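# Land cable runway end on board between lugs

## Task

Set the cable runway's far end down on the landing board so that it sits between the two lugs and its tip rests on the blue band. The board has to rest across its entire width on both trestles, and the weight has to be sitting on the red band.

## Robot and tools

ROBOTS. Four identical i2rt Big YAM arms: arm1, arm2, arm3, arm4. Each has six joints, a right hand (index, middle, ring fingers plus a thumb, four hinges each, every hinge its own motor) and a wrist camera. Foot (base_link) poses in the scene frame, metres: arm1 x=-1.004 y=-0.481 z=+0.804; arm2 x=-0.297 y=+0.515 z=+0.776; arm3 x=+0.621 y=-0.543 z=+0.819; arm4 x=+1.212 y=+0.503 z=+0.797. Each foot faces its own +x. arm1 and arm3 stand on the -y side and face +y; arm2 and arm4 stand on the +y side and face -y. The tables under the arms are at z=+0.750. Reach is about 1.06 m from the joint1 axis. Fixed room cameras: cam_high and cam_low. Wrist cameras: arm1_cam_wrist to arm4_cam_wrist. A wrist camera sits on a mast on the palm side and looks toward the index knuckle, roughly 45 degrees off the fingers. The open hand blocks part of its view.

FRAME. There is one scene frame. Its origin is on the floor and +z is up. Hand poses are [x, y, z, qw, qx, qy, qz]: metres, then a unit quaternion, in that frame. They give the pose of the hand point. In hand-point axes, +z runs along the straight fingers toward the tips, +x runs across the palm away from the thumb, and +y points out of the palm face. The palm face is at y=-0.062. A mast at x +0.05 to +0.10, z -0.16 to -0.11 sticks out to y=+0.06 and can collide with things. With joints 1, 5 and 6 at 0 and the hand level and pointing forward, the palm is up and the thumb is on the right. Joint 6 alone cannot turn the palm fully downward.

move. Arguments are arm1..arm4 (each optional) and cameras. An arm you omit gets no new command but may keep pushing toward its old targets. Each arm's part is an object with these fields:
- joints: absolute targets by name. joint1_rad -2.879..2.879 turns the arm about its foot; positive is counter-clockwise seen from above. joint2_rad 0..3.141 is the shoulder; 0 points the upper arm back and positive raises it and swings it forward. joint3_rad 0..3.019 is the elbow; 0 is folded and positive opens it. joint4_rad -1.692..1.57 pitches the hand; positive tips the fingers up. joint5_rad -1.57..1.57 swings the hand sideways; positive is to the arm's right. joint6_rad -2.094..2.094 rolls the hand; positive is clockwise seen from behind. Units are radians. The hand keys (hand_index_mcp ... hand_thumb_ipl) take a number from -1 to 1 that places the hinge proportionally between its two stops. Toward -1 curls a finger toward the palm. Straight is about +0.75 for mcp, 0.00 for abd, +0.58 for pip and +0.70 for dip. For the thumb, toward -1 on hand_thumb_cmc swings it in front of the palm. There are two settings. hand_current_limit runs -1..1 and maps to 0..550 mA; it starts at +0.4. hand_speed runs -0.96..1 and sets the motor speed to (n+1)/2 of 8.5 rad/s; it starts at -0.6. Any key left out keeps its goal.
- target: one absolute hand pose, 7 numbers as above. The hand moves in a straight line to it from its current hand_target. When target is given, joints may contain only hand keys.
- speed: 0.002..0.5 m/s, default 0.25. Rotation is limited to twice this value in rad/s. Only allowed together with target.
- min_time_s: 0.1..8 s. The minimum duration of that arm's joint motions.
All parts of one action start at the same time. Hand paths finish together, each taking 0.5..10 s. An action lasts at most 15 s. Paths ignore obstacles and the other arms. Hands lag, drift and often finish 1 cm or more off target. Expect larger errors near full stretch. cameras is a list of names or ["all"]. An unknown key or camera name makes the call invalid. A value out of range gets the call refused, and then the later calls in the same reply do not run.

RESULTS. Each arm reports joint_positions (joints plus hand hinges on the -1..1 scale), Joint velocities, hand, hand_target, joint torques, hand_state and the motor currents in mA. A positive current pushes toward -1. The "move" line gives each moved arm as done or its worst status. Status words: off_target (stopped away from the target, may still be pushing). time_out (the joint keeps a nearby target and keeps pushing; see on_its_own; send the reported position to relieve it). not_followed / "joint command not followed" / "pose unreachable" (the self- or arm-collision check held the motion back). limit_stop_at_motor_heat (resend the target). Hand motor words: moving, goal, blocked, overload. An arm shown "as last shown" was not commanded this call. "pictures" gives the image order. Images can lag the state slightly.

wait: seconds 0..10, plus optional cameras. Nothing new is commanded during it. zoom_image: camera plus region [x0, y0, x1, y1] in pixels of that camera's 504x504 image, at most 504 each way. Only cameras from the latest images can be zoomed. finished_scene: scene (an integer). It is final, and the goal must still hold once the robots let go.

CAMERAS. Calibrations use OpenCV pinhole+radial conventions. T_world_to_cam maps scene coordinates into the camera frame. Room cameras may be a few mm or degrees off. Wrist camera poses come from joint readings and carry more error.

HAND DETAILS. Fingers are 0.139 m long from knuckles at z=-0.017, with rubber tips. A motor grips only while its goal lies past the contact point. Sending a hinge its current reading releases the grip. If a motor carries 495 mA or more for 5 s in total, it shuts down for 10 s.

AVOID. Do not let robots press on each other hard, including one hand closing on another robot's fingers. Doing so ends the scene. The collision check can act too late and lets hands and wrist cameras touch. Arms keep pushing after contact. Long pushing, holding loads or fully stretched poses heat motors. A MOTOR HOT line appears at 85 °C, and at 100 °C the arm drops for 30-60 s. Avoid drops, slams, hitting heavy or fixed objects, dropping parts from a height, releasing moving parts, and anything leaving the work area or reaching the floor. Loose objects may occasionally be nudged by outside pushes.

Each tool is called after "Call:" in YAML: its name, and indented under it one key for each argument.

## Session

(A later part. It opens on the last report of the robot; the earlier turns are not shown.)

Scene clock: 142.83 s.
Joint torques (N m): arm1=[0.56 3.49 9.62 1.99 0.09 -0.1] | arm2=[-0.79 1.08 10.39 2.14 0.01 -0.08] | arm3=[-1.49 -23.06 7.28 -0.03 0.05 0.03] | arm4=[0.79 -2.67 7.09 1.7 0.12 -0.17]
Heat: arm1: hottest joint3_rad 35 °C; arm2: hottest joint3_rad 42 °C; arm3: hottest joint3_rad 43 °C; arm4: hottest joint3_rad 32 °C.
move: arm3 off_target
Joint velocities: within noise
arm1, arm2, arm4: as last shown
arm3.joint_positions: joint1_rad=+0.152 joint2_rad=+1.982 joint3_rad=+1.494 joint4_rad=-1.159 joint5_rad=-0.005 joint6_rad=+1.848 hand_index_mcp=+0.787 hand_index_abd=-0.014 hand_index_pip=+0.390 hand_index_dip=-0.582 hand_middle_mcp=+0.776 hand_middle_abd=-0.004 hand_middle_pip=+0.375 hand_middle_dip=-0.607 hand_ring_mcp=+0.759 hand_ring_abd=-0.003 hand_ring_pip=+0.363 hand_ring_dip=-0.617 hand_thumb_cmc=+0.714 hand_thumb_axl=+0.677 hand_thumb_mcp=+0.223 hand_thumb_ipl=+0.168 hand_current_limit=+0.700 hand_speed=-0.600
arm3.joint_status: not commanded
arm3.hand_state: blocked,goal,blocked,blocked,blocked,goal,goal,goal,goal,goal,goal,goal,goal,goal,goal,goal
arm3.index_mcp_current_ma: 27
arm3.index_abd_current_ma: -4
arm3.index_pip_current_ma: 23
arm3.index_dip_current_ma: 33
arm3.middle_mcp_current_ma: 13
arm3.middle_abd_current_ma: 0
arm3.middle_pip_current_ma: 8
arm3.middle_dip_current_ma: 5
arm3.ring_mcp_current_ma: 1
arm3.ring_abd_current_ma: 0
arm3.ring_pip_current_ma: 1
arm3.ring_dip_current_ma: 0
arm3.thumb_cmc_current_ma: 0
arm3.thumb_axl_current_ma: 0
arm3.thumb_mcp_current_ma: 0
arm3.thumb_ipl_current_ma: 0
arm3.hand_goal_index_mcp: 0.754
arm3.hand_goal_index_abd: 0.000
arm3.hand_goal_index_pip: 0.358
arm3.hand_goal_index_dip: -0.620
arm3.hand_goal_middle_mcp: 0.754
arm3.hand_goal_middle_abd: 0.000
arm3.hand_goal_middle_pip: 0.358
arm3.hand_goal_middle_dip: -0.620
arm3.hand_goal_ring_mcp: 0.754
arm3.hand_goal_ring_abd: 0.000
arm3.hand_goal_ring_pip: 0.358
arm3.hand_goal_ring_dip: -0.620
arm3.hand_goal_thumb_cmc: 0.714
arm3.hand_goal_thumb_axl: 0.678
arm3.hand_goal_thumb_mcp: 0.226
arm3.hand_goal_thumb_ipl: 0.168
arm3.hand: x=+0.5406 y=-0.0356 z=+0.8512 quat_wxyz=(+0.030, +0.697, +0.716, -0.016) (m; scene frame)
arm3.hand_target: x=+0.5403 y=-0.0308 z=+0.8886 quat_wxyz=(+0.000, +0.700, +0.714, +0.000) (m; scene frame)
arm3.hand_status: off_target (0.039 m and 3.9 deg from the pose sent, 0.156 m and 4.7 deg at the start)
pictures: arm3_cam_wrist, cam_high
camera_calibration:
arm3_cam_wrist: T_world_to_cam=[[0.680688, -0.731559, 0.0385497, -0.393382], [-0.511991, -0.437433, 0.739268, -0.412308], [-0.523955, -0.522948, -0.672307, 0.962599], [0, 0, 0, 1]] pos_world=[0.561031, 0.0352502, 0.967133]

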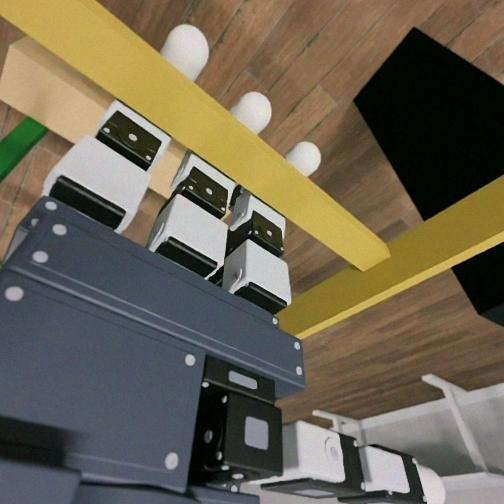

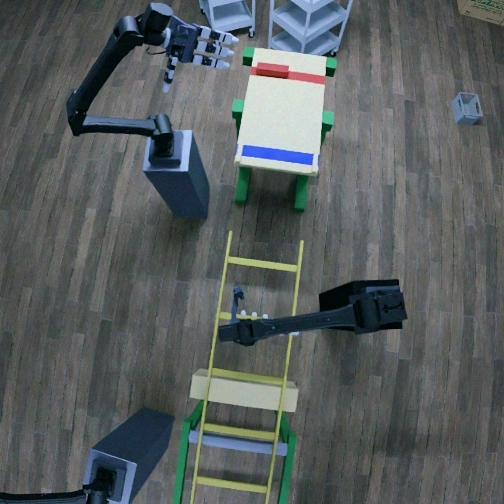

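Call:
move:
  arm3: {"target": [0.70, -0.026, 0.895, 0, 0.7071, 0.7071, 0], "speed": 0.1}
  cameras: ["arm4_cam_wrist", "cam_high", "cam_low"]

Call:
zoom_image:
  camera: "cam_high"
  region: [200, 130, 340, 270]

Call:
zoom_image:
  camera: "cam_low"
  region: [50, 190, 250, 290]

Scene clock: 150.00 s.
Joint torques (N m): arm1=[0.56 3.43 9.62 1.99 0.09 -0.1] | arm2=[-0.79 1.03 10.37 2.15 0 -0.08] | arm3=[-1.44 -22.36 8.01 -0.39 0.28 0.04] | arm4=[0.15 -3.72 7.05 1.76 0.09 -0.16]
Heat: arm1: hottest joint3_rad 35 °C; arm2: hottest joint3_rad 42 °C; arm3: hottest joint3_rad 42 °C; arm4: hottest joint3_rad 32 °C.
move: arm3 off_target
Joint velocities: within noise
arm1.joint_positions: joint1_rad=-0.408 joint2_rad=+0.547 joint3_rad=+1.335 joint4_rad=-1.154 joint5_rad=+0.058 joint6_rad=+1.133 hand_index_mcp=+0.755 hand_index_abd=+0.001 hand_index_pip=+0.577 hand_index_dip=+0.696 hand_middle_mcp=+0.755 hand_middle_abd=+0.001 hand_middle_pip=+0.577 hand_middle_dip=+0.696 hand_ring_mcp=+0.755 hand_ring_abd=+0.001 hand_ring_pip=+0.577 hand_ring_dip=+0.696 hand_thumb_cmc=+0.715 hand_thumb_axl=+0.677 hand_thumb_mcp=+0.226 hand_thumb_ipl=+0.168 hand_current_limit=+0.400 hand_speed=-0.600
arm1.joint_status: not commanded
arm1.hand_state: goal,goal,goal,goal,goal,goal,goal,goal,goal,goal,goal,goal,goal,goal,goal,goal
arm1.index_mcp_current_ma: 2
arm1.index_abd_current_ma: 0
arm1.index_pip_current_ma: 1
arm1.index_dip_current_ma: 0
arm1.middle_mcp_current_ma: 2
arm1.middle_abd_current_ma: 0
arm1.middle_pip_current_ma: 1
arm1.middle_dip_current_ma: 0
arm1.ring_mcp_current_ma: 2
arm1.ring_abd_current_ma: 0
arm1.ring_pip_current_ma: 1
arm1.ring_dip_current_ma: 0
arm1.thumb_cmc_current_ma: 1
arm1.thumb_axl_current_ma: -1
arm1.thumb_mcp_current_ma: 0
arm1.thumb_ipl_current_ma: 0
arm1.hand_goal_index_mcp: 0.754
arm1.hand_goal_index_abd: 0.000
arm1.hand_goal_index_pip: 0.576
arm1.hand_goal_index_dip: 0.696
arm1.hand_goal_middle_mcp: 0.754
arm1.hand_goal_middle_abd: 0.000
arm1.hand_goal_middle_pip: 0.576
arm1.hand_goal_middle_dip: 0.696
arm1.hand_goal_ring_mcp: 0.754
arm1.hand_goal_ring_abd: 0.000
arm1.hand_goal_ring_pip: 0.576
arm1.hand_goal_ring_dip: 0.696
arm1.hand_goal_thumb_cmc: 0.714
arm1.hand_goal_thumb_axl: 0.678
arm1.hand_goal_thumb_mcp: 0.226
arm1.hand_goal_thumb_ipl: 0.168
arm1.hand: x=-0.8051 y=-0.3347 z=+1.3915 quat_wxyz=(-0.139, +0.622, +0.535, +0.555) (m; scene frame)
arm1.hand_target: x=-0.8073 y=-0.3382 z=+1.4009 quat_wxyz=(-0.142, +0.617, +0.531, +0.563) (m; scene frame)
arm1.hand_status: not commanded
arm2.joint_positions: joint1_rad=+0.065 joint2_rad=+0.596 joint3_rad=+1.433 joint4_rad=-1.338 joint5_rad=+0.038 joint6_rad=+1.049 hand_index_mcp=+0.755 hand_index_abd=+0.000 hand_index_pip=+0.577 hand_index_dip=+0.696 hand_middle_mcp=+0.755 hand_middle_abd=+0.000 hand_middle_pip=+0.577 hand_middle_dip=+0.696 hand_ring_mcp=+0.755 hand_ring_abd=+0.000 hand_ring_pip=+0.577 hand_ring_dip=+0.696 hand_thumb_cmc=+0.715 hand_thumb_axl=+0.677 hand_thumb_mcp=+0.226 hand_thumb_ipl=+0.168 hand_current_limit=+0.400 hand_speed=-0.600
arm2.joint_status: not commanded
arm2.hand_state: goal,goal,goal,goal,goal,goal,goal,goal,goal,goal,goal,goal,goal,goal,goal,goal
arm2.index_mcp_current_ma: 5
arm2.index_abd_current_ma: 1
arm2.index_pip_current_ma: 3
arm2.index_dip_current_ma: 0
arm2.middle_mcp_current_ma: 4
arm2.middle_abd_current_ma: 1
arm2.middle_pip_current_ma: 3
arm2.middle_dip_current_ma: 0
arm2.ring_mcp_current_ma: 4
arm2.ring_abd_current_ma: 1
arm2.ring_pip_current_ma: 3
arm2.ring_dip_current_ma: 0
arm2.thumb_cmc_current_ma: 4
arm2.thumb_axl_current_ma: -4
arm2.thumb_mcp_current_ma: -1
arm2.thumb_ipl_current_ma: -2
arm2.hand_goal_index_mcp: 0.754
arm2.hand_goal_index_abd: 0.000
arm2.hand_goal_index_pip: 0.576
arm2.hand_goal_index_dip: 0.696
arm2.hand_goal_middle_mcp: 0.754
arm2.hand_goal_middle_abd: 0.000
arm2.hand_goal_middle_pip: 0.576
arm2.hand_goal_middle_dip: 0.696
arm2.hand_goal_ring_mcp: 0.754
arm2.hand_goal_ring_abd: 0.000
arm2.hand_goal_ring_pip: 0.576
arm2.hand_goal_ring_dip: 0.696
arm2.hand_goal_thumb_cmc: 0.714
arm2.hand_goal_thumb_axl: 0.678
arm2.hand_goal_thumb_mcp: 0.226
arm2.hand_goal_thumb_ipl: 0.168
arm2.hand: x=-0.3878 y=+0.2925 z=+1.3636 quat_wxyz=(+0.452, +0.739, -0.437, +0.243) (m; scene frame)
arm2.hand_target: x=-0.3878 y=+0.2964 z=+1.3754 quat_wxyz=(+0.462, +0.732, -0.434, +0.249) (m; scene frame)
arm2.hand_status: not commanded
arm3.joint_positions: joint1_rad=-0.139 joint2_rad=+1.934 joint3_rad=+1.417 joint4_rad=-1.136 joint5_rad=-0.008 joint6_rad=+1.577 hand_index_mcp=+0.780 hand_index_abd=-0.012 hand_index_pip=+0.396 hand_index_dip=-0.571 hand_middle_mcp=+0.775 hand_middle_abd=-0.001 hand_middle_pip=+0.378 hand_middle_dip=-0.606 hand_ring_mcp=+0.768 hand_ring_abd=-0.002 hand_ring_pip=+0.363 hand_ring_dip=-0.617 hand_thumb_cmc=+0.714 hand_thumb_axl=+0.677 hand_thumb_mcp=+0.223 hand_thumb_ipl=+0.168 hand_current_limit=+0.700 hand_speed=-0.600
arm3.joint_status: not commanded
arm3.hand_state: blocked,goal,blocked,blocked,blocked,goal,blocked,goal,goal,goal,goal,goal,goal,goal,goal,goal
arm3.index_mcp_current_ma: 17
arm3.index_abd_current_ma: -3
arm3.index_pip_current_ma: 32
arm3.index_dip_current_ma: 51
arm3.middle_mcp_current_ma: 12
arm3.middle_abd_current_ma: 0
arm3.middle_pip_current_ma: 10
arm3.middle_dip_current_ma: 5
arm3.ring_mcp_current_ma: 6
arm3.ring_abd_current_ma: 0
arm3.ring_pip_current_ma: 1
arm3.ring_dip_current_ma: 0
arm3.thumb_cmc_current_ma: 0
arm3.thumb_axl_current_ma: 0
arm3.thumb_mcp_current_ma: 0
arm3.thumb_ipl_current_ma: 0
arm3.hand_goal_index_mcp: 0.754
arm3.hand_goal_index_abd: 0.000
arm3.hand_goal_index_pip: 0.358
arm3.hand_goal_index_dip: -0.620
arm3.hand_goal_middle_mcp: 0.754
arm3.hand_goal_middle_abd: 0.000
arm3.hand_goal_middle_pip: 0.358
arm3.hand_goal_middle_dip: -0.620
arm3.hand_goal_ring_mcp: 0.754
arm3.hand_goal_ring_abd: 0.000
arm3.hand_goal_ring_pip: 0.358
arm3.hand_goal_ring_dip: -0.620
arm3.hand_goal_thumb_cmc: 0.714
arm3.hand_goal_thumb_axl: 0.678
arm3.hand_goal_thumb_mcp: 0.226
arm3.hand_goal_thumb_ipl: 0.168
arm3.hand: x=+0.6986 y=-0.0343 z=+0.8502 quat_wxyz=(+0.024, +0.705, +0.709, -0.027) (m; scene frame)
arm3.hand_target: x=+0.7001 y=-0.0270 z=+0.8933 quat_wxyz=(+0.000, +0.707, +0.707, +0.000) (m; scene frame)
arm3.hand_status: off_target (0.046 m and 4.2 deg from the pose sent, 0.165 m and 4.2 deg at the start)
arm4: as last shown
pictures: arm4_cam_wrist, cam_high, cam_low
camera_calibration:
arm4_cam_wrist: T_world_to_cam=[[-0.916507, -0.117063, -0.382506, 1.71729], [-0.0947718, 0.992541, -0.0766817, -0.0635195], [0.388629, -0.0340286, -0.920766, 0.872313], [0, 0, 0, 1]] pos_world=[1.22888, 0.293761, 1.4552]

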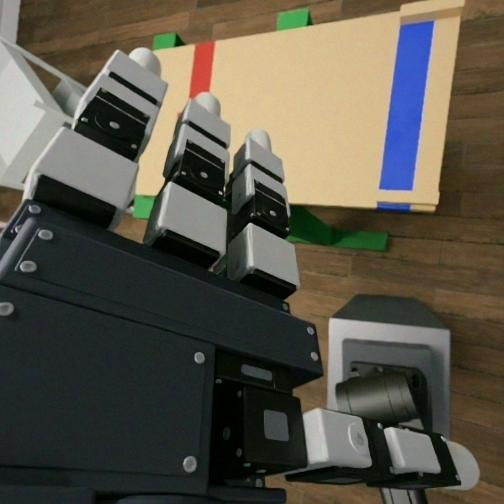

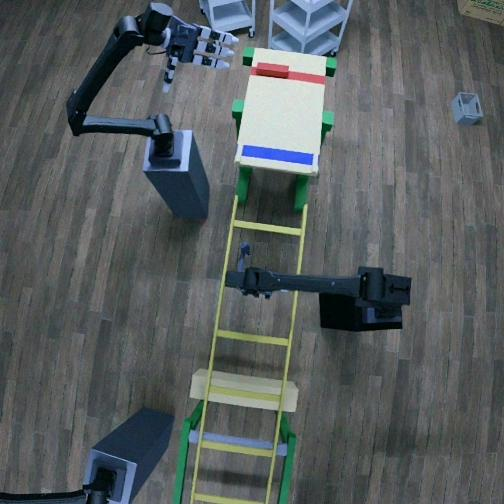

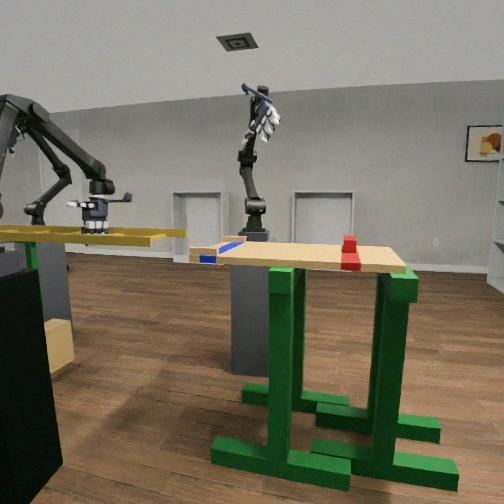

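Scaled by 3.600 from the camera's 504x504 image, which has a finer 720x720 frame.

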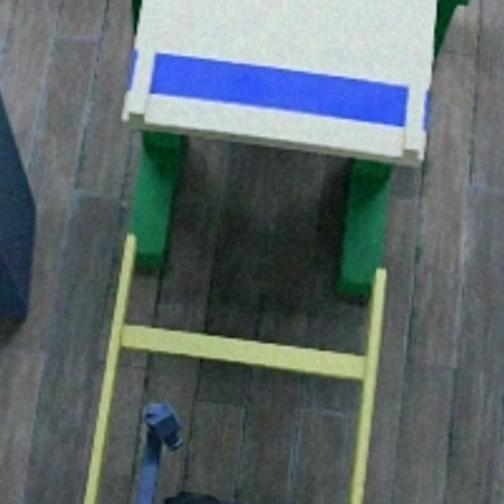

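Scaled by 2.520 from the camera's 504x504 image, which has a finer 720x720 frame.

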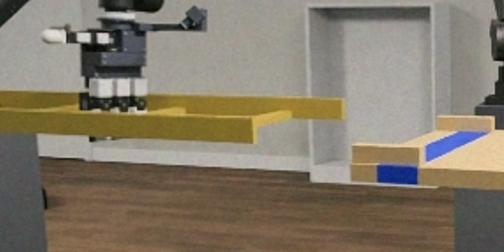

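Call:
move:
  arm3: {"joints": {"joint1_rad": -0.300, "joint2_rad": 1.765, "joint3_rad": 1.46, "joint4_rad": -1.10, "joint5_rad": 0.0, "joint6_rad": 1.43}, "min_time_s": 2}
  cameras: ["arm4_cam_wrist", "cam_high", "cam_low"]

Call:
zoom_image:
  camera: "cam_high"
  region: [200, 130, 340, 270]

Call:
zoom_image:
  camera: "cam_low"
  region: [50, 190, 250, 290]

Scene clock: 190.10 s.
Joint torques (N m): arm1=[0.56 3.43 9.62 2 0.08 -0.1] | arm2=[-0.79 1.03 10.4 2.14 0.01 -0.08] | arm3=[-1.96 -28.34 10.39 0.81 0.78 0.03] | arm4=[-0.44 -3.25 6.84 1.59 0.08 -0.19]
Heat: arm1: hottest joint3_rad 35 °C; arm2: hottest joint3_rad 42 °C; arm3: hottest joint2_rad 49 °C; arm4: hottest joint3_rad 32 °C.
move: arm3 time_out
Joint velocities: within noise
arm1, arm2: as last shown
arm3.joint_positions: joint1_rad=-0.292 joint2_rad=+1.920 joint3_rad=+1.414 joint4_rad=-1.109 joint5_rad=-0.018 joint6_rad=+1.427 hand_index_mcp=+0.786 hand_index_abd=-0.007 hand_index_pip=+0.408 hand_index_dip=-0.565 hand_middle_mcp=+0.784 hand_middle_abd=+0.003 hand_middle_pip=+0.395 hand_middle_dip=-0.584 hand_ring_mcp=+0.781 hand_ring_abd=-0.002 hand_ring_pip=+0.386 hand_ring_dip=-0.605 hand_thumb_cmc=+0.714 hand_thumb_axl=+0.677 hand_thumb_mcp=+0.223 hand_thumb_ipl=+0.168 hand_current_limit=+0.700 hand_speed=-0.600
arm3.joint_status: joint2_rad time_out (moved -0.014 of -0.169); the others done
arm3.hand_state: blocked,goal,blocked,blocked,blocked,goal,blocked,blocked,blocked,goal,blocked,goal,goal,goal,goal,goal
arm3.index_mcp_current_ma: 25
arm3.index_abd_current_ma: -1
arm3.index_pip_current_ma: 51
arm3.index_dip_current_ma: 64
arm3.middle_mcp_current_ma: 23
arm3.middle_abd_current_ma: 0
arm3.middle_pip_current_ma: 30
arm3.middle_dip_current_ma: 29
arm3.ring_mcp_current_ma: 20
arm3.ring_abd_current_ma: 0
arm3.ring_pip_current_ma: 18
arm3.ring_dip_current_ma: 6
arm3.thumb_cmc_current_ma: 0
arm3.thumb_axl_current_ma: 0
arm3.thumb_mcp_current_ma: 0
arm3.thumb_ipl_current_ma: 0
arm3.hand_goal_index_mcp: 0.754
arm3.hand_goal_index_abd: 0.000
arm3.hand_goal_index_pip: 0.358
arm3.hand_goal_index_dip: -0.620
arm3.hand_goal_middle_mcp: 0.754
arm3.hand_goal_middle_abd: 0.000
arm3.hand_goal_middle_pip: 0.358
arm3.hand_goal_middle_dip: -0.620
arm3.hand_goal_ring_mcp: 0.754
arm3.hand_goal_ring_abd: 0.000
arm3.hand_goal_ring_pip: 0.358
arm3.hand_goal_ring_dip: -0.620
arm3.hand_goal_thumb_cmc: 0.714
arm3.hand_goal_thumb_axl: 0.678
arm3.hand_goal_thumb_mcp: 0.226
arm3.hand_goal_thumb_ipl: 0.168
arm3.on_its_own: joint2_rad reads +1.920 and still pushes toward +1.765 since a time_out
arm3.hand: x=+0.7783 y=-0.0326 z=+0.8538 quat_wxyz=(+0.003, +0.706, +0.708, -0.019) (m; scene frame)
arm3.hand_target: x=+0.7897 y=-0.0073 z=+0.9529 quat_wxyz=(-0.052, +0.707, +0.702, +0.071) (m; scene frame)
arm3.hand_status: not commanded
arm4.joint_positions: joint1_rad=+0.317 joint2_rad=+0.627 joint3_rad=+1.333 joint4_rad=-1.289 joint5_rad=+0.003 joint6_rad=+1.138 hand_index_mcp=+0.755 hand_index_abd=+0.001 hand_index_pip=+0.577 hand_index_dip=+0.696 hand_middle_mcp=+0.755 hand_middle_abd=+0.001 hand_middle_pip=+0.577 hand_middle_dip=+0.696 hand_ring_mcp=+0.755 hand_ring_abd=+0.001 hand_ring_pip=+0.577 hand_ring_dip=+0.696 hand_thumb_cmc=+0.715 hand_thumb_axl=+0.677 hand_thumb_mcp=+0.226 hand_thumb_ipl=+0.168 hand_current_limit=+0.400 hand_speed=-0.600
arm4.joint_status: not commanded
arm4.hand_state: goal,goal,goal,goal,goal,goal,goal,goal,goal,goal,goal,goal,goal,goal,goal,goal
arm4.index_mcp_current_ma: 3
arm4.index_abd_current_ma: 2
arm4.index_pip_current_ma: 2
arm4.index_dip_current_ma: 0
arm4.middle_mcp_current_ma: 3
arm4.middle_abd_current_ma: 2
arm4.middle_pip_current_ma: 2
arm4.middle_dip_current_ma: 0
arm4.ring_mcp_current_ma: 3
arm4.ring_abd_current_ma: 2
arm4.ring_pip_current_ma: 2
arm4.ring_dip_current_ma: 0
arm4.thumb_cmc_current_ma: 2
arm4.thumb_axl_current_ma: -2
arm4.thumb_mcp_current_ma: -1
arm4.thumb_ipl_current_ma: -1
arm4.hand_goal_index_mcp: 0.754
arm4.hand_goal_index_abd: 0.000
arm4.hand_goal_index_pip: 0.576
arm4.hand_goal_index_dip: 0.696
arm4.hand_goal_middle_mcp: 0.754
arm4.hand_goal_middle_abd: 0.000
arm4.hand_goal_middle_pip: 0.576
arm4.hand_goal_middle_dip: 0.696
arm4.hand_goal_ring_mcp: 0.754
arm4.hand_goal_ring_abd: 0.000
arm4.hand_goal_ring_pip: 0.576
arm4.hand_goal_ring_dip: 0.696
arm4.hand_goal_thumb_cmc: 0.714
arm4.hand_goal_thumb_axl: 0.678
arm4.hand_goal_thumb_mcp: 0.226
arm4.hand_goal_thumb_ipl: 0.168
arm4.hand: x=+1.2507 y=+0.2355 z=+1.3308 quat_wxyz=(+0.340, +0.828, -0.296, +0.333) (m; scene frame)
arm4.hand_target: x=+1.2523 y=+0.2413 z=+1.3308 quat_wxyz=(+0.339, +0.831, -0.286, +0.335) (m; scene frame)
arm4.hand_status: not commanded
pictures: arm4_cam_wrist, cam_high, cam_low
camera_calibration:
arm4_cam_wrist: T_world_to_cam=[[-0.916507, -0.117063, -0.382506, 1.71729], [-0.0947718, 0.992541, -0.0766817, -0.0635195], [0.388629, -0.0340286, -0.920766, 0.872313], [0, 0, 0, 1]] pos_world=[1.22888, 0.293761, 1.4552]

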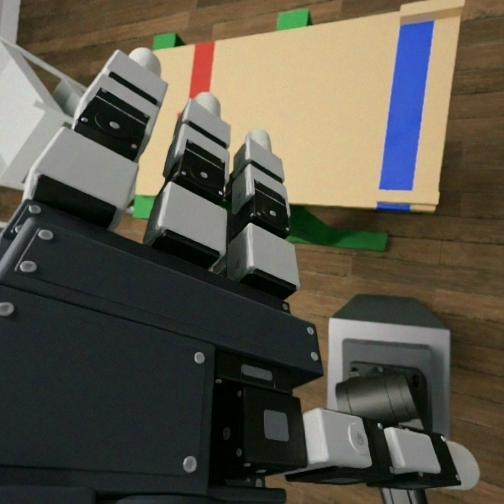

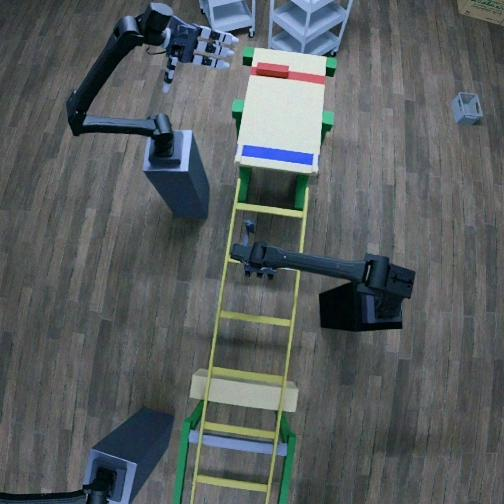

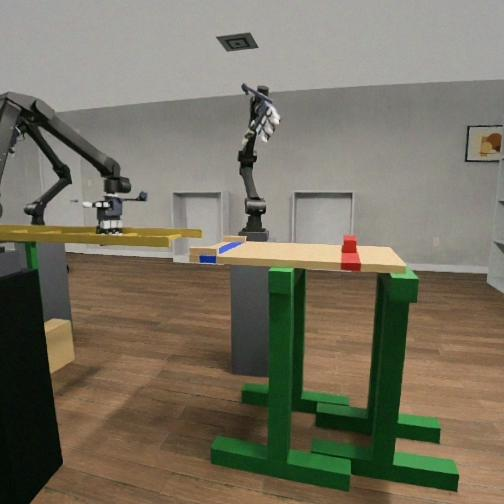

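Scaled by 3.600 from the camera's 504x504 image, which has a finer 720x720 frame.

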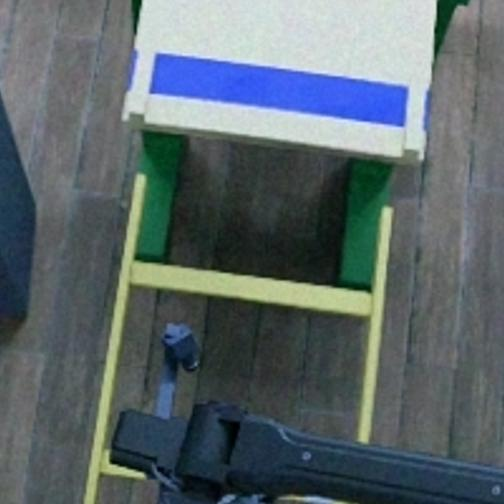

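Scaled by 2.520 from the camera's 504x504 image, which has a finer 720x720 frame.

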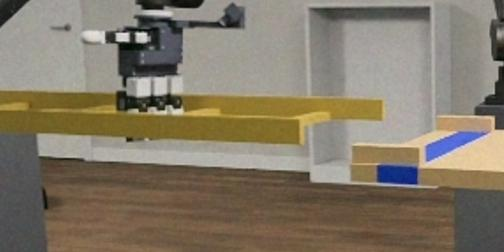

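Call:
move:
  arm3: {"joints": {"joint1_rad": -0.450, "joint2_rad": 1.77, "joint3_rad": 1.65, "joint4_rad": -1.11, "joint6_rad": 1.28}, "min_time_s": 2}
  cameras: ["arm4_cam_wrist", "cam_high", "cam_low"]

Call:
zoom_image:
  camera: "cam_high"
  region: [200, 130, 340, 270]

Call:
zoom_image:
  camera: "cam_low"
  region: [50, 190, 250, 290]

Call:
zoom_image:
  camera: "arm4_cam_wrist"
  region: [300, 0, 504, 300]

Scene clock: 203.63 s.
Joint torques (N m): arm1=[0.56 3.43 9.62 1.99 0.09 -0.11] | arm2=[-0.73 1.08 10.37 2.13 0 -0.08] | arm3=[-1.79 -29.33 15.62 0.21 0.95 0.01] | arm4=[-0.09 -2.61 7.12 1.74 0.07 -0.17]
Heat: arm1: hottest joint3_rad 35 °C; arm2: hottest joint3_rad 42 °C; arm3: hottest joint2_rad 53 °C; arm4: hottest joint3_rad 32 °C.
move: arm3 time_out
Joint velocities: within noise
arm1, arm2, arm4: as last shown
arm3.joint_positions: joint1_rad=-0.443 joint2_rad=+1.934 joint3_rad=+1.451 joint4_rad=-1.103 joint5_rad=-0.023 joint6_rad=+1.279 hand_index_mcp=+0.800 hand_index_abd=-0.007 hand_index_pip=+0.417 hand_index_dip=-0.561 hand_middle_mcp=+0.799 hand_middle_abd=+0.003 hand_middle_pip=+0.414 hand_middle_dip=-0.564 hand_ring_mcp=+0.795 hand_ring_abd=-0.005 hand_ring_pip=+0.421 hand_ring_dip=-0.575 hand_thumb_cmc=+0.714 hand_thumb_axl=+0.677 hand_thumb_mcp=+0.223 hand_thumb_ipl=+0.168 hand_current_limit=+0.700 hand_speed=-0.600
arm3.joint_status: joint2_rad time_out (moved +0.014 of -0.150); joint3_rad time_out (moved +0.037 of +0.236); the others done
arm3.hand_state: blocked,goal,blocked,blocked,blocked,goal,blocked,blocked,blocked,goal,blocked,blocked,goal,goal,goal,goal
arm3.index_mcp_current_ma: 50
arm3.index_abd_current_ma: -1
arm3.index_pip_current_ma: 70
arm3.index_dip_current_ma: 71
arm3.middle_mcp_current_ma: 48
arm3.middle_abd_current_ma: 0
arm3.middle_pip_current_ma: 63
arm3.middle_dip_current_ma: 65
arm3.ring_mcp_current_ma: 41
arm3.ring_abd_current_ma: -1
arm3.ring_pip_current_ma: 80
arm3.ring_dip_current_ma: 44
arm3.thumb_cmc_current_ma: 0
arm3.thumb_axl_current_ma: 0
arm3.thumb_mcp_current_ma: 0
arm3.thumb_ipl_current_ma: 0
arm3.hand_goal_index_mcp: 0.754
arm3.hand_goal_index_abd: 0.000
arm3.hand_goal_index_pip: 0.358
arm3.hand_goal_index_dip: -0.620
arm3.hand_goal_middle_mcp: 0.754
arm3.hand_goal_middle_abd: 0.000
arm3.hand_goal_middle_pip: 0.358
arm3.hand_goal_middle_dip: -0.620
arm3.hand_goal_ring_mcp: 0.754
arm3.hand_goal_ring_abd: 0.000
arm3.hand_goal_ring_pip: 0.358
arm3.hand_goal_ring_dip: -0.620
arm3.hand_goal_thumb_cmc: 0.714
arm3.hand_goal_thumb_axl: 0.678
arm3.hand_goal_thumb_mcp: 0.226
arm3.hand_goal_thumb_ipl: 0.168
arm3.on_its_own: joint2_rad reads +1.934 and still pushes toward +1.770 since a time_out; joint3_rad reads +1.451 and still pushes toward +1.563 since a time_out
arm3.hand: x=+0.8616 y=-0.0344 z=+0.8578 quat_wxyz=(-0.009, +0.707, +0.707, -0.008) (m; scene frame)
arm3.hand_target: x=+0.8820 y=+0.0045 z=+0.9954 quat_wxyz=(-0.062, +0.704, +0.698, +0.116) (m; scene frame)
arm3.hand_status: not commanded
pictures: arm4_cam_wrist, cam_high, cam_low
camera_calibration:
arm4_cam_wrist: T_world_to_cam=[[-0.916507, -0.117063, -0.382506, 1.71729], [-0.0947718, 0.992541, -0.0766817, -0.0635195], [0.388629, -0.0340286, -0.920766, 0.872313], [0, 0, 0, 1]] pos_world=[1.22888, 0.293761, 1.4552]

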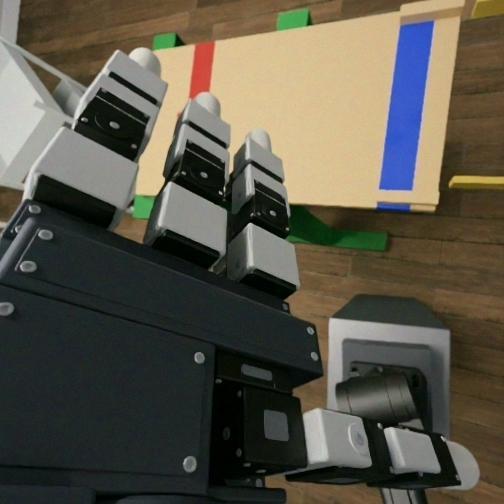

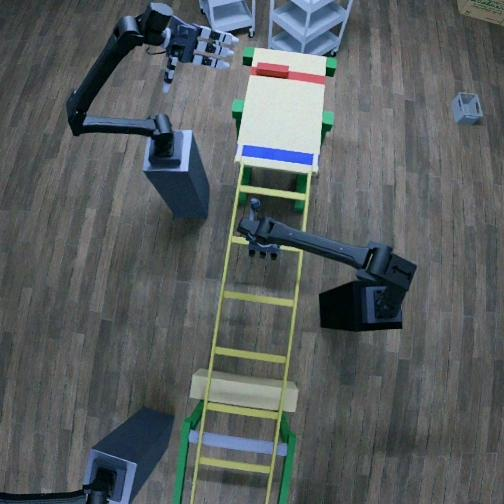

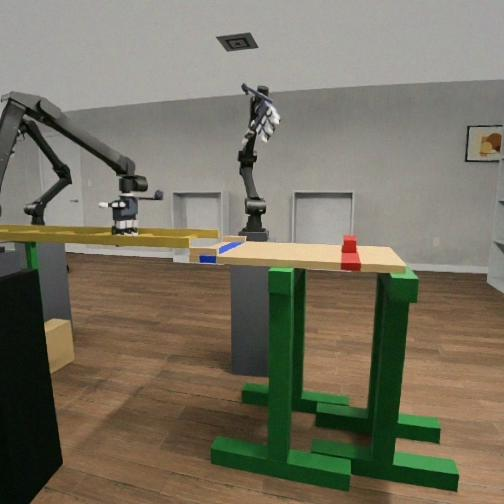

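Scaled by 3.600 from the camera's 504x504 image, which has a finer 720x720 frame.

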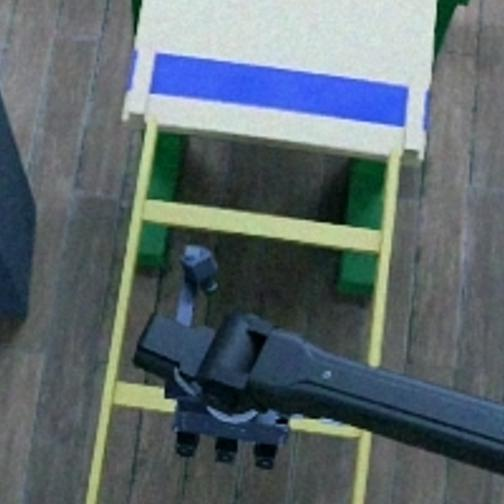

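Scaled by 2.520 from the camera's 504x504 image, which has a finer 720x720 frame.

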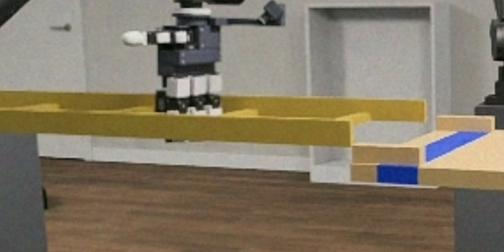

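Scaled by 1.680 from the camera's 504x504 image, which has a finer 720x720 frame.

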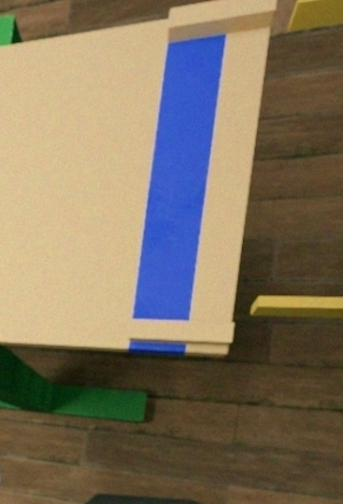

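Call:
move:
  arm3: {"joints": {"joint1_rad": -0.522, "joint2_rad": 1.793, "joint3_rad": 1.71, "joint4_rad": -1.12, "joint6_rad": 1.206}, "min_time_s": 2}
  cameras: ["arm4_cam_wrist", "cam_high", "cam_low"]

Call:
zoom_image:
  camera: "cam_low"
  region: [130, 210, 280, 290]

Call:
zoom_image:
  camera: "arm4_cam_wrist"
  region: [300, 0, 504, 300]

Scene clock: 225.93 s.
Joint torques (N m): arm1=[0.56 3.43 9.61 1.99 0.09 -0.11] | arm2=[-0.79 1.03 10.39 2.11 0 -0.08] | arm3=[-1.79 -30.15 15.69 0.55 0.93 -0.03] | arm4=[0.26 -3.49 7.02 1.69 0.06 -0.2]
Heat: arm1: hottest joint3_rad 36 °C; arm2: hottest joint3_rad 42 °C; arm3: hottest joint3_rad 64 °C; arm4: hottest joint3_rad 32 °C.
move: arm3 time_out
Joint velocities: within noise
arm1, arm2, arm4: as last shown
arm3.joint_positions: joint1_rad=-0.514 joint2_rad=+1.961 joint3_rad=+1.495 joint4_rad=-1.121 joint5_rad=-0.022 joint6_rad=+1.209 hand_index_mcp=+0.801 hand_index_abd=-0.002 hand_index_pip=+0.417 hand_index_dip=-0.561 hand_middle_mcp=+0.799 hand_middle_abd=+0.006 hand_middle_pip=+0.415 hand_middle_dip=-0.563 hand_ring_mcp=+0.796 hand_ring_abd=-0.001 hand_ring_pip=+0.422 hand_ring_dip=-0.570 hand_thumb_cmc=+0.714 hand_thumb_axl=+0.677 hand_thumb_mcp=+0.223 hand_thumb_ipl=+0.168 hand_current_limit=+0.700 hand_speed=-0.600
arm3.joint_status: joint2_rad time_out (moved +0.027 of -0.141); joint3_rad time_out (moved +0.045 of +0.259); the others done
arm3.hand_state: blocked,goal,blocked,blocked,blocked,goal,blocked,blocked,blocked,goal,blocked,blocked,goal,goal,goal,goal
arm3.index_mcp_current_ma: 52
arm3.index_abd_current_ma: 0
arm3.index_pip_current_ma: 70
arm3.index_dip_current_ma: 72
arm3.middle_mcp_current_ma: 49
arm3.middle_abd_current_ma: 1
arm3.middle_pip_current_ma: 65
arm3.middle_dip_current_ma: 67
arm3.ring_mcp_current_ma: 43
arm3.ring_abd_current_ma: 0
arm3.ring_pip_current_ma: 81
arm3.ring_dip_current_ma: 53
arm3.thumb_cmc_current_ma: 0
arm3.thumb_axl_current_ma: 0
arm3.thumb_mcp_current_ma: 0
arm3.thumb_ipl_current_ma: 0
arm3.hand_goal_index_mcp: 0.754
arm3.hand_goal_index_abd: 0.000
arm3.hand_goal_index_pip: 0.358
arm3.hand_goal_index_dip: -0.620
arm3.hand_goal_middle_mcp: 0.754
arm3.hand_goal_middle_abd: 0.000
arm3.hand_goal_middle_pip: 0.358
arm3.hand_goal_middle_dip: -0.620
arm3.hand_goal_ring_mcp: 0.754
arm3.hand_goal_ring_abd: 0.000
arm3.hand_goal_ring_pip: 0.358
arm3.hand_goal_ring_dip: -0.620
arm3.hand_goal_thumb_cmc: 0.714
arm3.hand_goal_thumb_axl: 0.678
arm3.hand_goal_thumb_mcp: 0.226
arm3.hand_goal_thumb_ipl: 0.168
arm3.on_its_own: joint2_rad reads +1.961 and still pushes toward +1.793 since a time_out; joint3_rad reads +1.495 and still pushes toward +1.608 since a time_out (your +1.710 is given up)
arm3.hand: x=+0.9034 y=-0.0360 z=+0.8581 quat_wxyz=(-0.009, +0.707, +0.707, -0.008) (m; scene frame)
arm3.hand_target: x=+0.9270 y=+0.0020 z=+1.0029 quat_wxyz=(-0.056, +0.702, +0.699, +0.125) (m; scene frame)
arm3.hand_status: not commanded
pictures: arm4_cam_wrist, cam_high, cam_low
camera_calibration:
arm4_cam_wrist: T_world_to_cam=[[-0.916507, -0.117063, -0.382506, 1.71729], [-0.0947718, 0.992541, -0.0766817, -0.0635195], [0.388629, -0.0340286, -0.920766, 0.872313], [0, 0, 0, 1]] pos_world=[1.22888, 0.293761, 1.4552]

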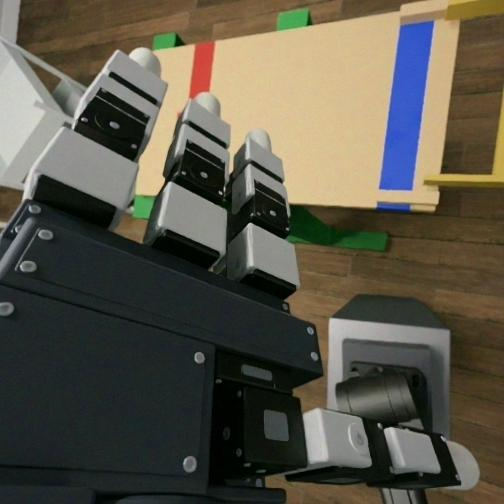

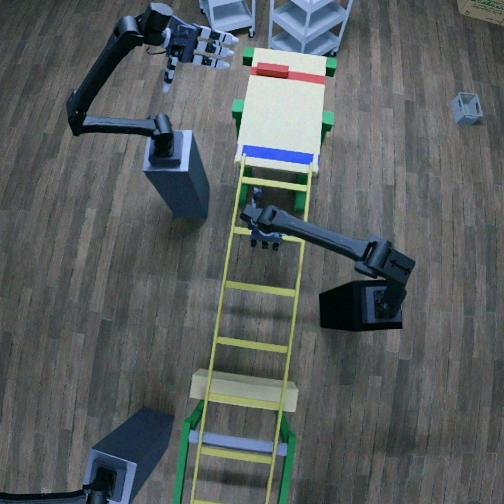

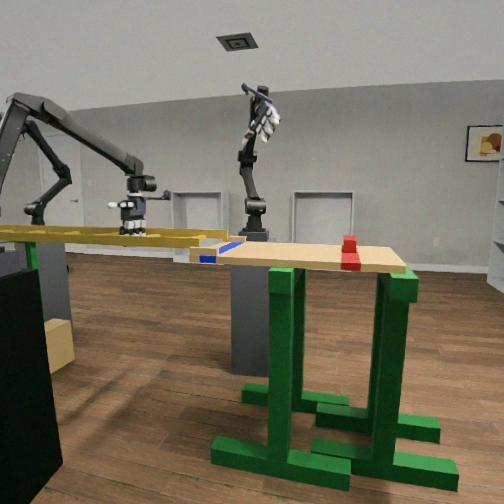

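Scaled by 3.360 from the camera's 504x504 image, which has a finer 720x720 frame.

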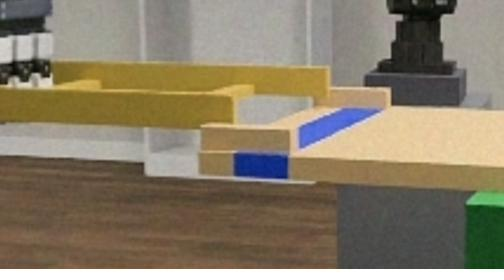

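Scaled by 1.680 from the camera's 504x504 image, which has a finer 720x720 frame.

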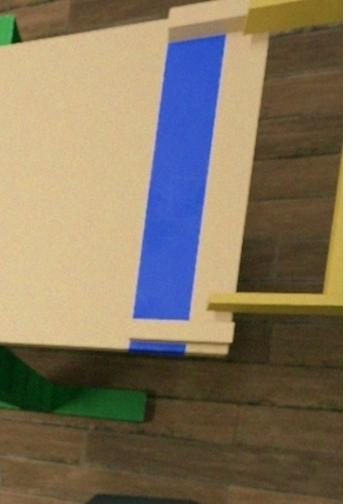

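Call:
move:
  arm3: {"joints": {"joint1_rad": -0.597, "joint2_rad": 1.825, "joint3_rad": 1.77, "joint4_rad": -1.125, "joint6_rad": 1.133}, "min_time_s": 2}
  cameras: ["arm4_cam_wrist", "cam_high", "cam_low"]

Call:
zoom_image:
  camera: "cam_low"
  region: [130, 210, 280, 290]

Call:
zoom_image:
  camera: "arm4_cam_wrist"
  region: [300, 0, 504, 300]

Scene clock: 242.93 s.
Joint torques (N m): arm1=[0.56 3.37 9.62 2 0.09 -0.11] | arm2=[-0.73 1.03 10.39 2.15 0 -0.08] | arm3=[-1.55 -31.21 15.8 0.85 0.73 -0.07] | arm4=[-0.79 -2.96 7.05 1.81 0.1 -0.19]
Heat: arm1: hottest joint3_rad 36 °C; arm2: hottest joint3_rad 42 °C; arm3: hottest joint3_rad 70 °C; arm4: hottest joint3_rad 32 °C.
move: arm3 time_out
Joint velocities: within noise
arm1, arm2, arm4: as last shown
arm3.joint_positions: joint1_rad=-0.593 joint2_rad=+1.997 joint3_rad=+1.554 joint4_rad=-1.133 joint5_rad=-0.017 joint6_rad=+1.141 hand_index_mcp=+0.800 hand_index_abd=-0.002 hand_index_pip=+0.417 hand_index_dip=-0.561 hand_middle_mcp=+0.801 hand_middle_abd=+0.006 hand_middle_pip=+0.416 hand_middle_dip=-0.562 hand_ring_mcp=+0.800 hand_ring_abd=-0.001 hand_ring_pip=+0.429 hand_ring_dip=-0.568 hand_thumb_cmc=+0.714 hand_thumb_axl=+0.677 hand_thumb_mcp=+0.223 hand_thumb_ipl=+0.168 hand_current_limit=+0.700 hand_speed=-0.600
arm3.joint_status: joint2_rad time_out (moved +0.036 of -0.136); joint3_rad time_out (moved +0.059 of +0.275); the others done
arm3.hand_state: blocked,goal,blocked,blocked,blocked,goal,blocked,blocked,blocked,goal,blocked,blocked,goal,goal,goal,goal
arm3.index_mcp_current_ma: 50
arm3.index_abd_current_ma: 0
arm3.index_pip_current_ma: 70
arm3.index_dip_current_ma: 72
arm3.middle_mcp_current_ma: 52
arm3.middle_abd_current_ma: 1
arm3.middle_pip_current_ma: 69
arm3.middle_dip_current_ma: 69
arm3.ring_mcp_current_ma: 50
arm3.ring_abd_current_ma: 0
arm3.ring_pip_current_ma: 98
arm3.ring_dip_current_ma: 57
arm3.thumb_cmc_current_ma: 0
arm3.thumb_axl_current_ma: 0
arm3.thumb_mcp_current_ma: 0
arm3.thumb_ipl_current_ma: 0
arm3.hand_goal_index_mcp: 0.754
arm3.hand_goal_index_abd: 0.000
arm3.hand_goal_index_pip: 0.358
arm3.hand_goal_index_dip: -0.620
arm3.hand_goal_middle_mcp: 0.754
arm3.hand_goal_middle_abd: 0.000
arm3.hand_goal_middle_pip: 0.358
arm3.hand_goal_middle_dip: -0.620
arm3.hand_goal_ring_mcp: 0.754
arm3.hand_goal_ring_abd: 0.000
arm3.hand_goal_ring_pip: 0.358
arm3.hand_goal_ring_dip: -0.620
arm3.hand_goal_thumb_cmc: 0.714
arm3.hand_goal_thumb_axl: 0.678
arm3.hand_goal_thumb_mcp: 0.226
arm3.hand_goal_thumb_ipl: 0.168
arm3.on_its_own: joint2_rad reads +1.997 and still pushes toward +1.825 since a time_out; joint3_rad reads +1.554 and still pushes toward +1.666 since a time_out (your +1.770 is given up)
arm3.hand: x=+0.9526 y=-0.0378 z=+0.8590 quat_wxyz=(-0.010, +0.711, +0.703, -0.001) (m; scene frame)
arm3.hand_target: x=+0.9771 y=-0.0005 z=+1.0116 quat_wxyz=(-0.051, +0.702, +0.697, +0.139) (m; scene frame)
arm3.hand_status: not commanded
pictures: arm4_cam_wrist, cam_high, cam_low
camera_calibration:
arm4_cam_wrist: T_world_to_cam=[[-0.916507, -0.117063, -0.382506, 1.71729], [-0.0947718, 0.992541, -0.0766817, -0.0635195], [0.388629, -0.0340286, -0.920766, 0.872313], [0, 0, 0, 1]] pos_world=[1.22888, 0.293761, 1.4552]

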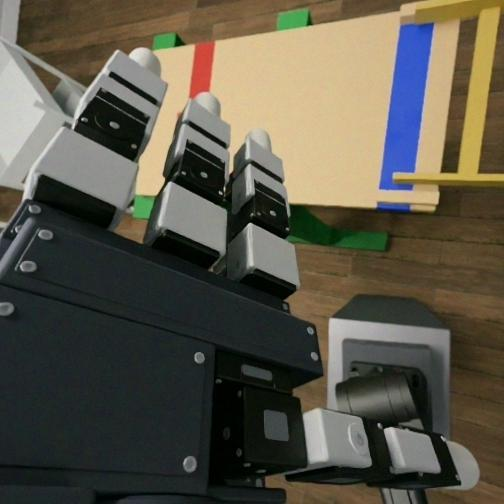

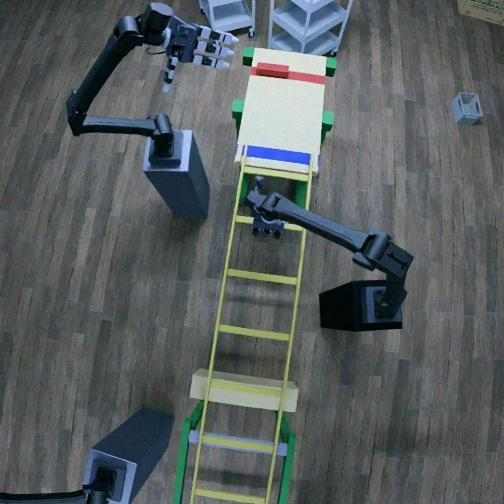

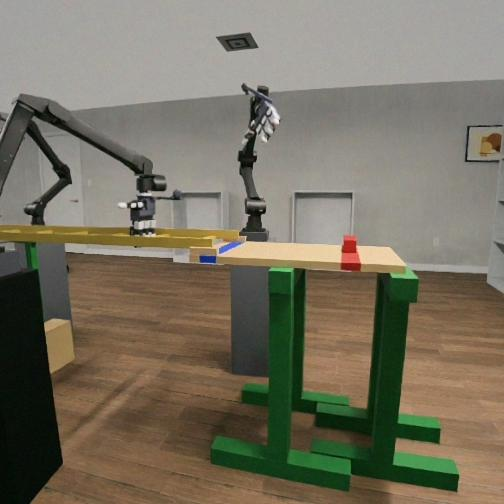

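Scaled by 3.360 from the camera's 504x504 image, which has a finer 720x720 frame.

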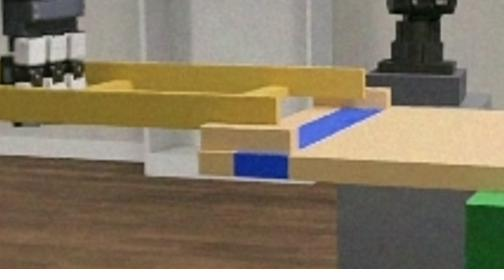

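Scaled by 1.680 from the camera's 504x504 image, which has a finer 720x720 frame.

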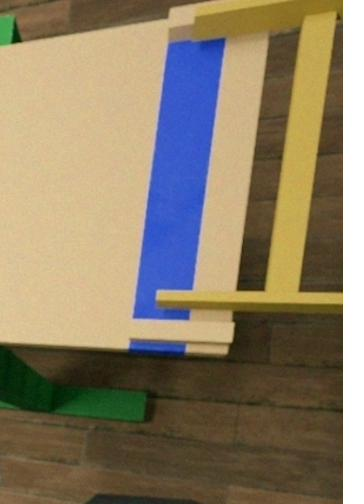

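Call:
move:
  arm3: {"joints": {"joint2_rad": 1.915, "joint3_rad": 1.60}, "min_time_s": 4}
  cameras: ["arm4_cam_wrist", "cam_low"]

Call:
zoom_image:
  camera: "cam_low"
  region: [130, 210, 280, 290]

Call:
zoom_image:
  camera: "arm4_cam_wrist"
  region: [350, 0, 504, 240]

Scene clock: 253.77 s.
Joint torques (N m): arm1=[0.56 3.49 9.62 2 0.09 -0.11] | arm2=[-0.79 1.03 10.39 2.15 0 -0.08] | arm3=[-1.49 -26.4 10.65 0.83 0.74 -0.02] | arm4=[0.21 -2.37 7.04 1.72 0.06 -0.12]
Heat: arm1: hottest joint3_rad 36 °C; arm2: hottest joint3_rad 42 °C; arm3: hottest joint3_rad 67 °C; arm4: hottest joint3_rad 32 °C.
move: arm3 done
Joint velocities: within noise
arm1, arm2, arm4: as last shown
arm3.joint_positions: joint1_rad=-0.593 joint2_rad=+2.022 joint3_rad=+1.553 joint4_rad=-1.133 joint5_rad=-0.017 joint6_rad=+1.135 hand_index_mcp=+0.800 hand_index_abd=-0.002 hand_index_pip=+0.417 hand_index_dip=-0.558 hand_middle_mcp=+0.801 hand_middle_abd=+0.006 hand_middle_pip=+0.416 hand_middle_dip=-0.562 hand_ring_mcp=+0.798 hand_ring_abd=-0.001 hand_ring_pip=+0.426 hand_ring_dip=-0.572 hand_thumb_cmc=+0.714 hand_thumb_axl=+0.677 hand_thumb_mcp=+0.223 hand_thumb_ipl=+0.168 hand_current_limit=+0.700 hand_speed=-0.600
arm3.joint_status: all done
arm3.hand_state: blocked,goal,blocked,blocked,blocked,goal,blocked,blocked,blocked,goal,blocked,blocked,goal,goal,goal,goal
arm3.index_mcp_current_ma: 50
arm3.index_abd_current_ma: 0
arm3.index_pip_current_ma: 70
arm3.index_dip_current_ma: 79
arm3.middle_mcp_current_ma: 52
arm3.middle_abd_current_ma: 1
arm3.middle_pip_current_ma: 69
arm3.middle_dip_current_ma: 69
arm3.ring_mcp_current_ma: 46
arm3.ring_abd_current_ma: 0
arm3.ring_pip_current_ma: 90
arm3.ring_dip_current_ma: 48
arm3.thumb_cmc_current_ma: 0
arm3.thumb_axl_current_ma: 0
arm3.thumb_mcp_current_ma: 0
arm3.thumb_ipl_current_ma: 0
arm3.hand_goal_index_mcp: 0.754
arm3.hand_goal_index_abd: 0.000
arm3.hand_goal_index_pip: 0.358
arm3.hand_goal_index_dip: -0.620
arm3.hand_goal_middle_mcp: 0.754
arm3.hand_goal_middle_abd: 0.000
arm3.hand_goal_middle_pip: 0.358
arm3.hand_goal_middle_dip: -0.620
arm3.hand_goal_ring_mcp: 0.754
arm3.hand_goal_ring_abd: 0.000
arm3.hand_goal_ring_pip: 0.358
arm3.hand_goal_ring_dip: -0.620
arm3.hand_goal_thumb_cmc: 0.714
arm3.hand_goal_thumb_axl: 0.678
arm3.hand_goal_thumb_mcp: 0.226
arm3.hand_goal_thumb_ipl: 0.168
arm3.hand: x=+0.9514 y=-0.0400 z=+0.8440 quat_wxyz=(-0.005, +0.709, +0.705, -0.013) (m; scene frame)
arm3.hand_target: x=+0.9684 y=-0.0183 z=+0.9271 quat_wxyz=(-0.025, +0.708, +0.703, +0.066) (m; scene frame)
arm3.hand_status: not commanded
pictures: arm4_cam_wrist, cam_low
camera_calibration:
arm4_cam_wrist: T_world_to_cam=[[-0.916507, -0.117063, -0.382506, 1.71729], [-0.0947718, 0.992541, -0.0766817, -0.0635195], [0.388629, -0.0340286, -0.920766, 0.872313], [0, 0, 0, 1]] pos_world=[1.22888, 0.293761, 1.4552]

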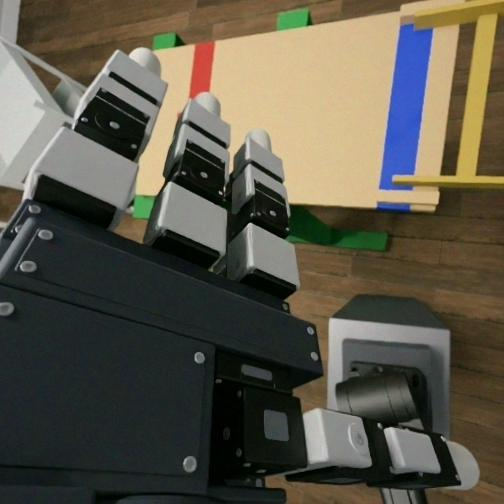

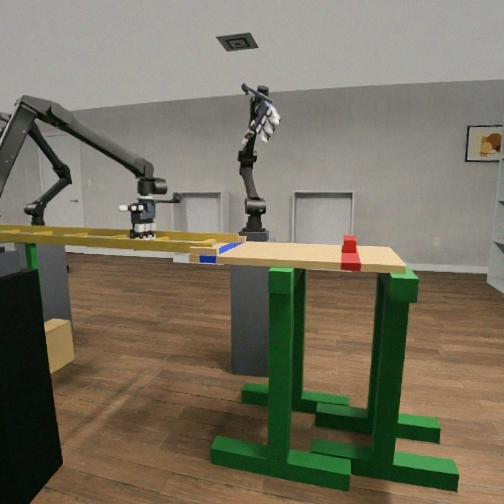

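Scaled by 3.360 from the camera's 504x504 image, which has a finer 720x720 frame.

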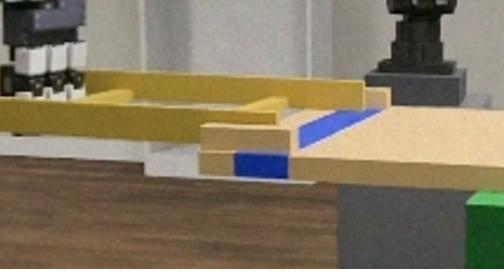

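Scaled by 2.100 from the camera's 504x504 image, which has a finer 720x720 frame.

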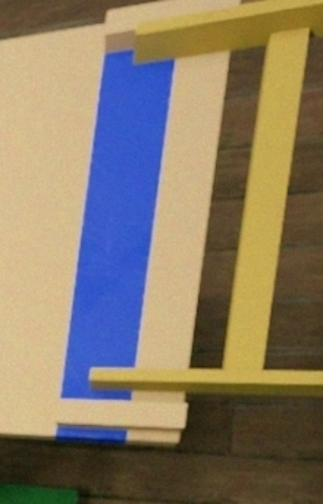

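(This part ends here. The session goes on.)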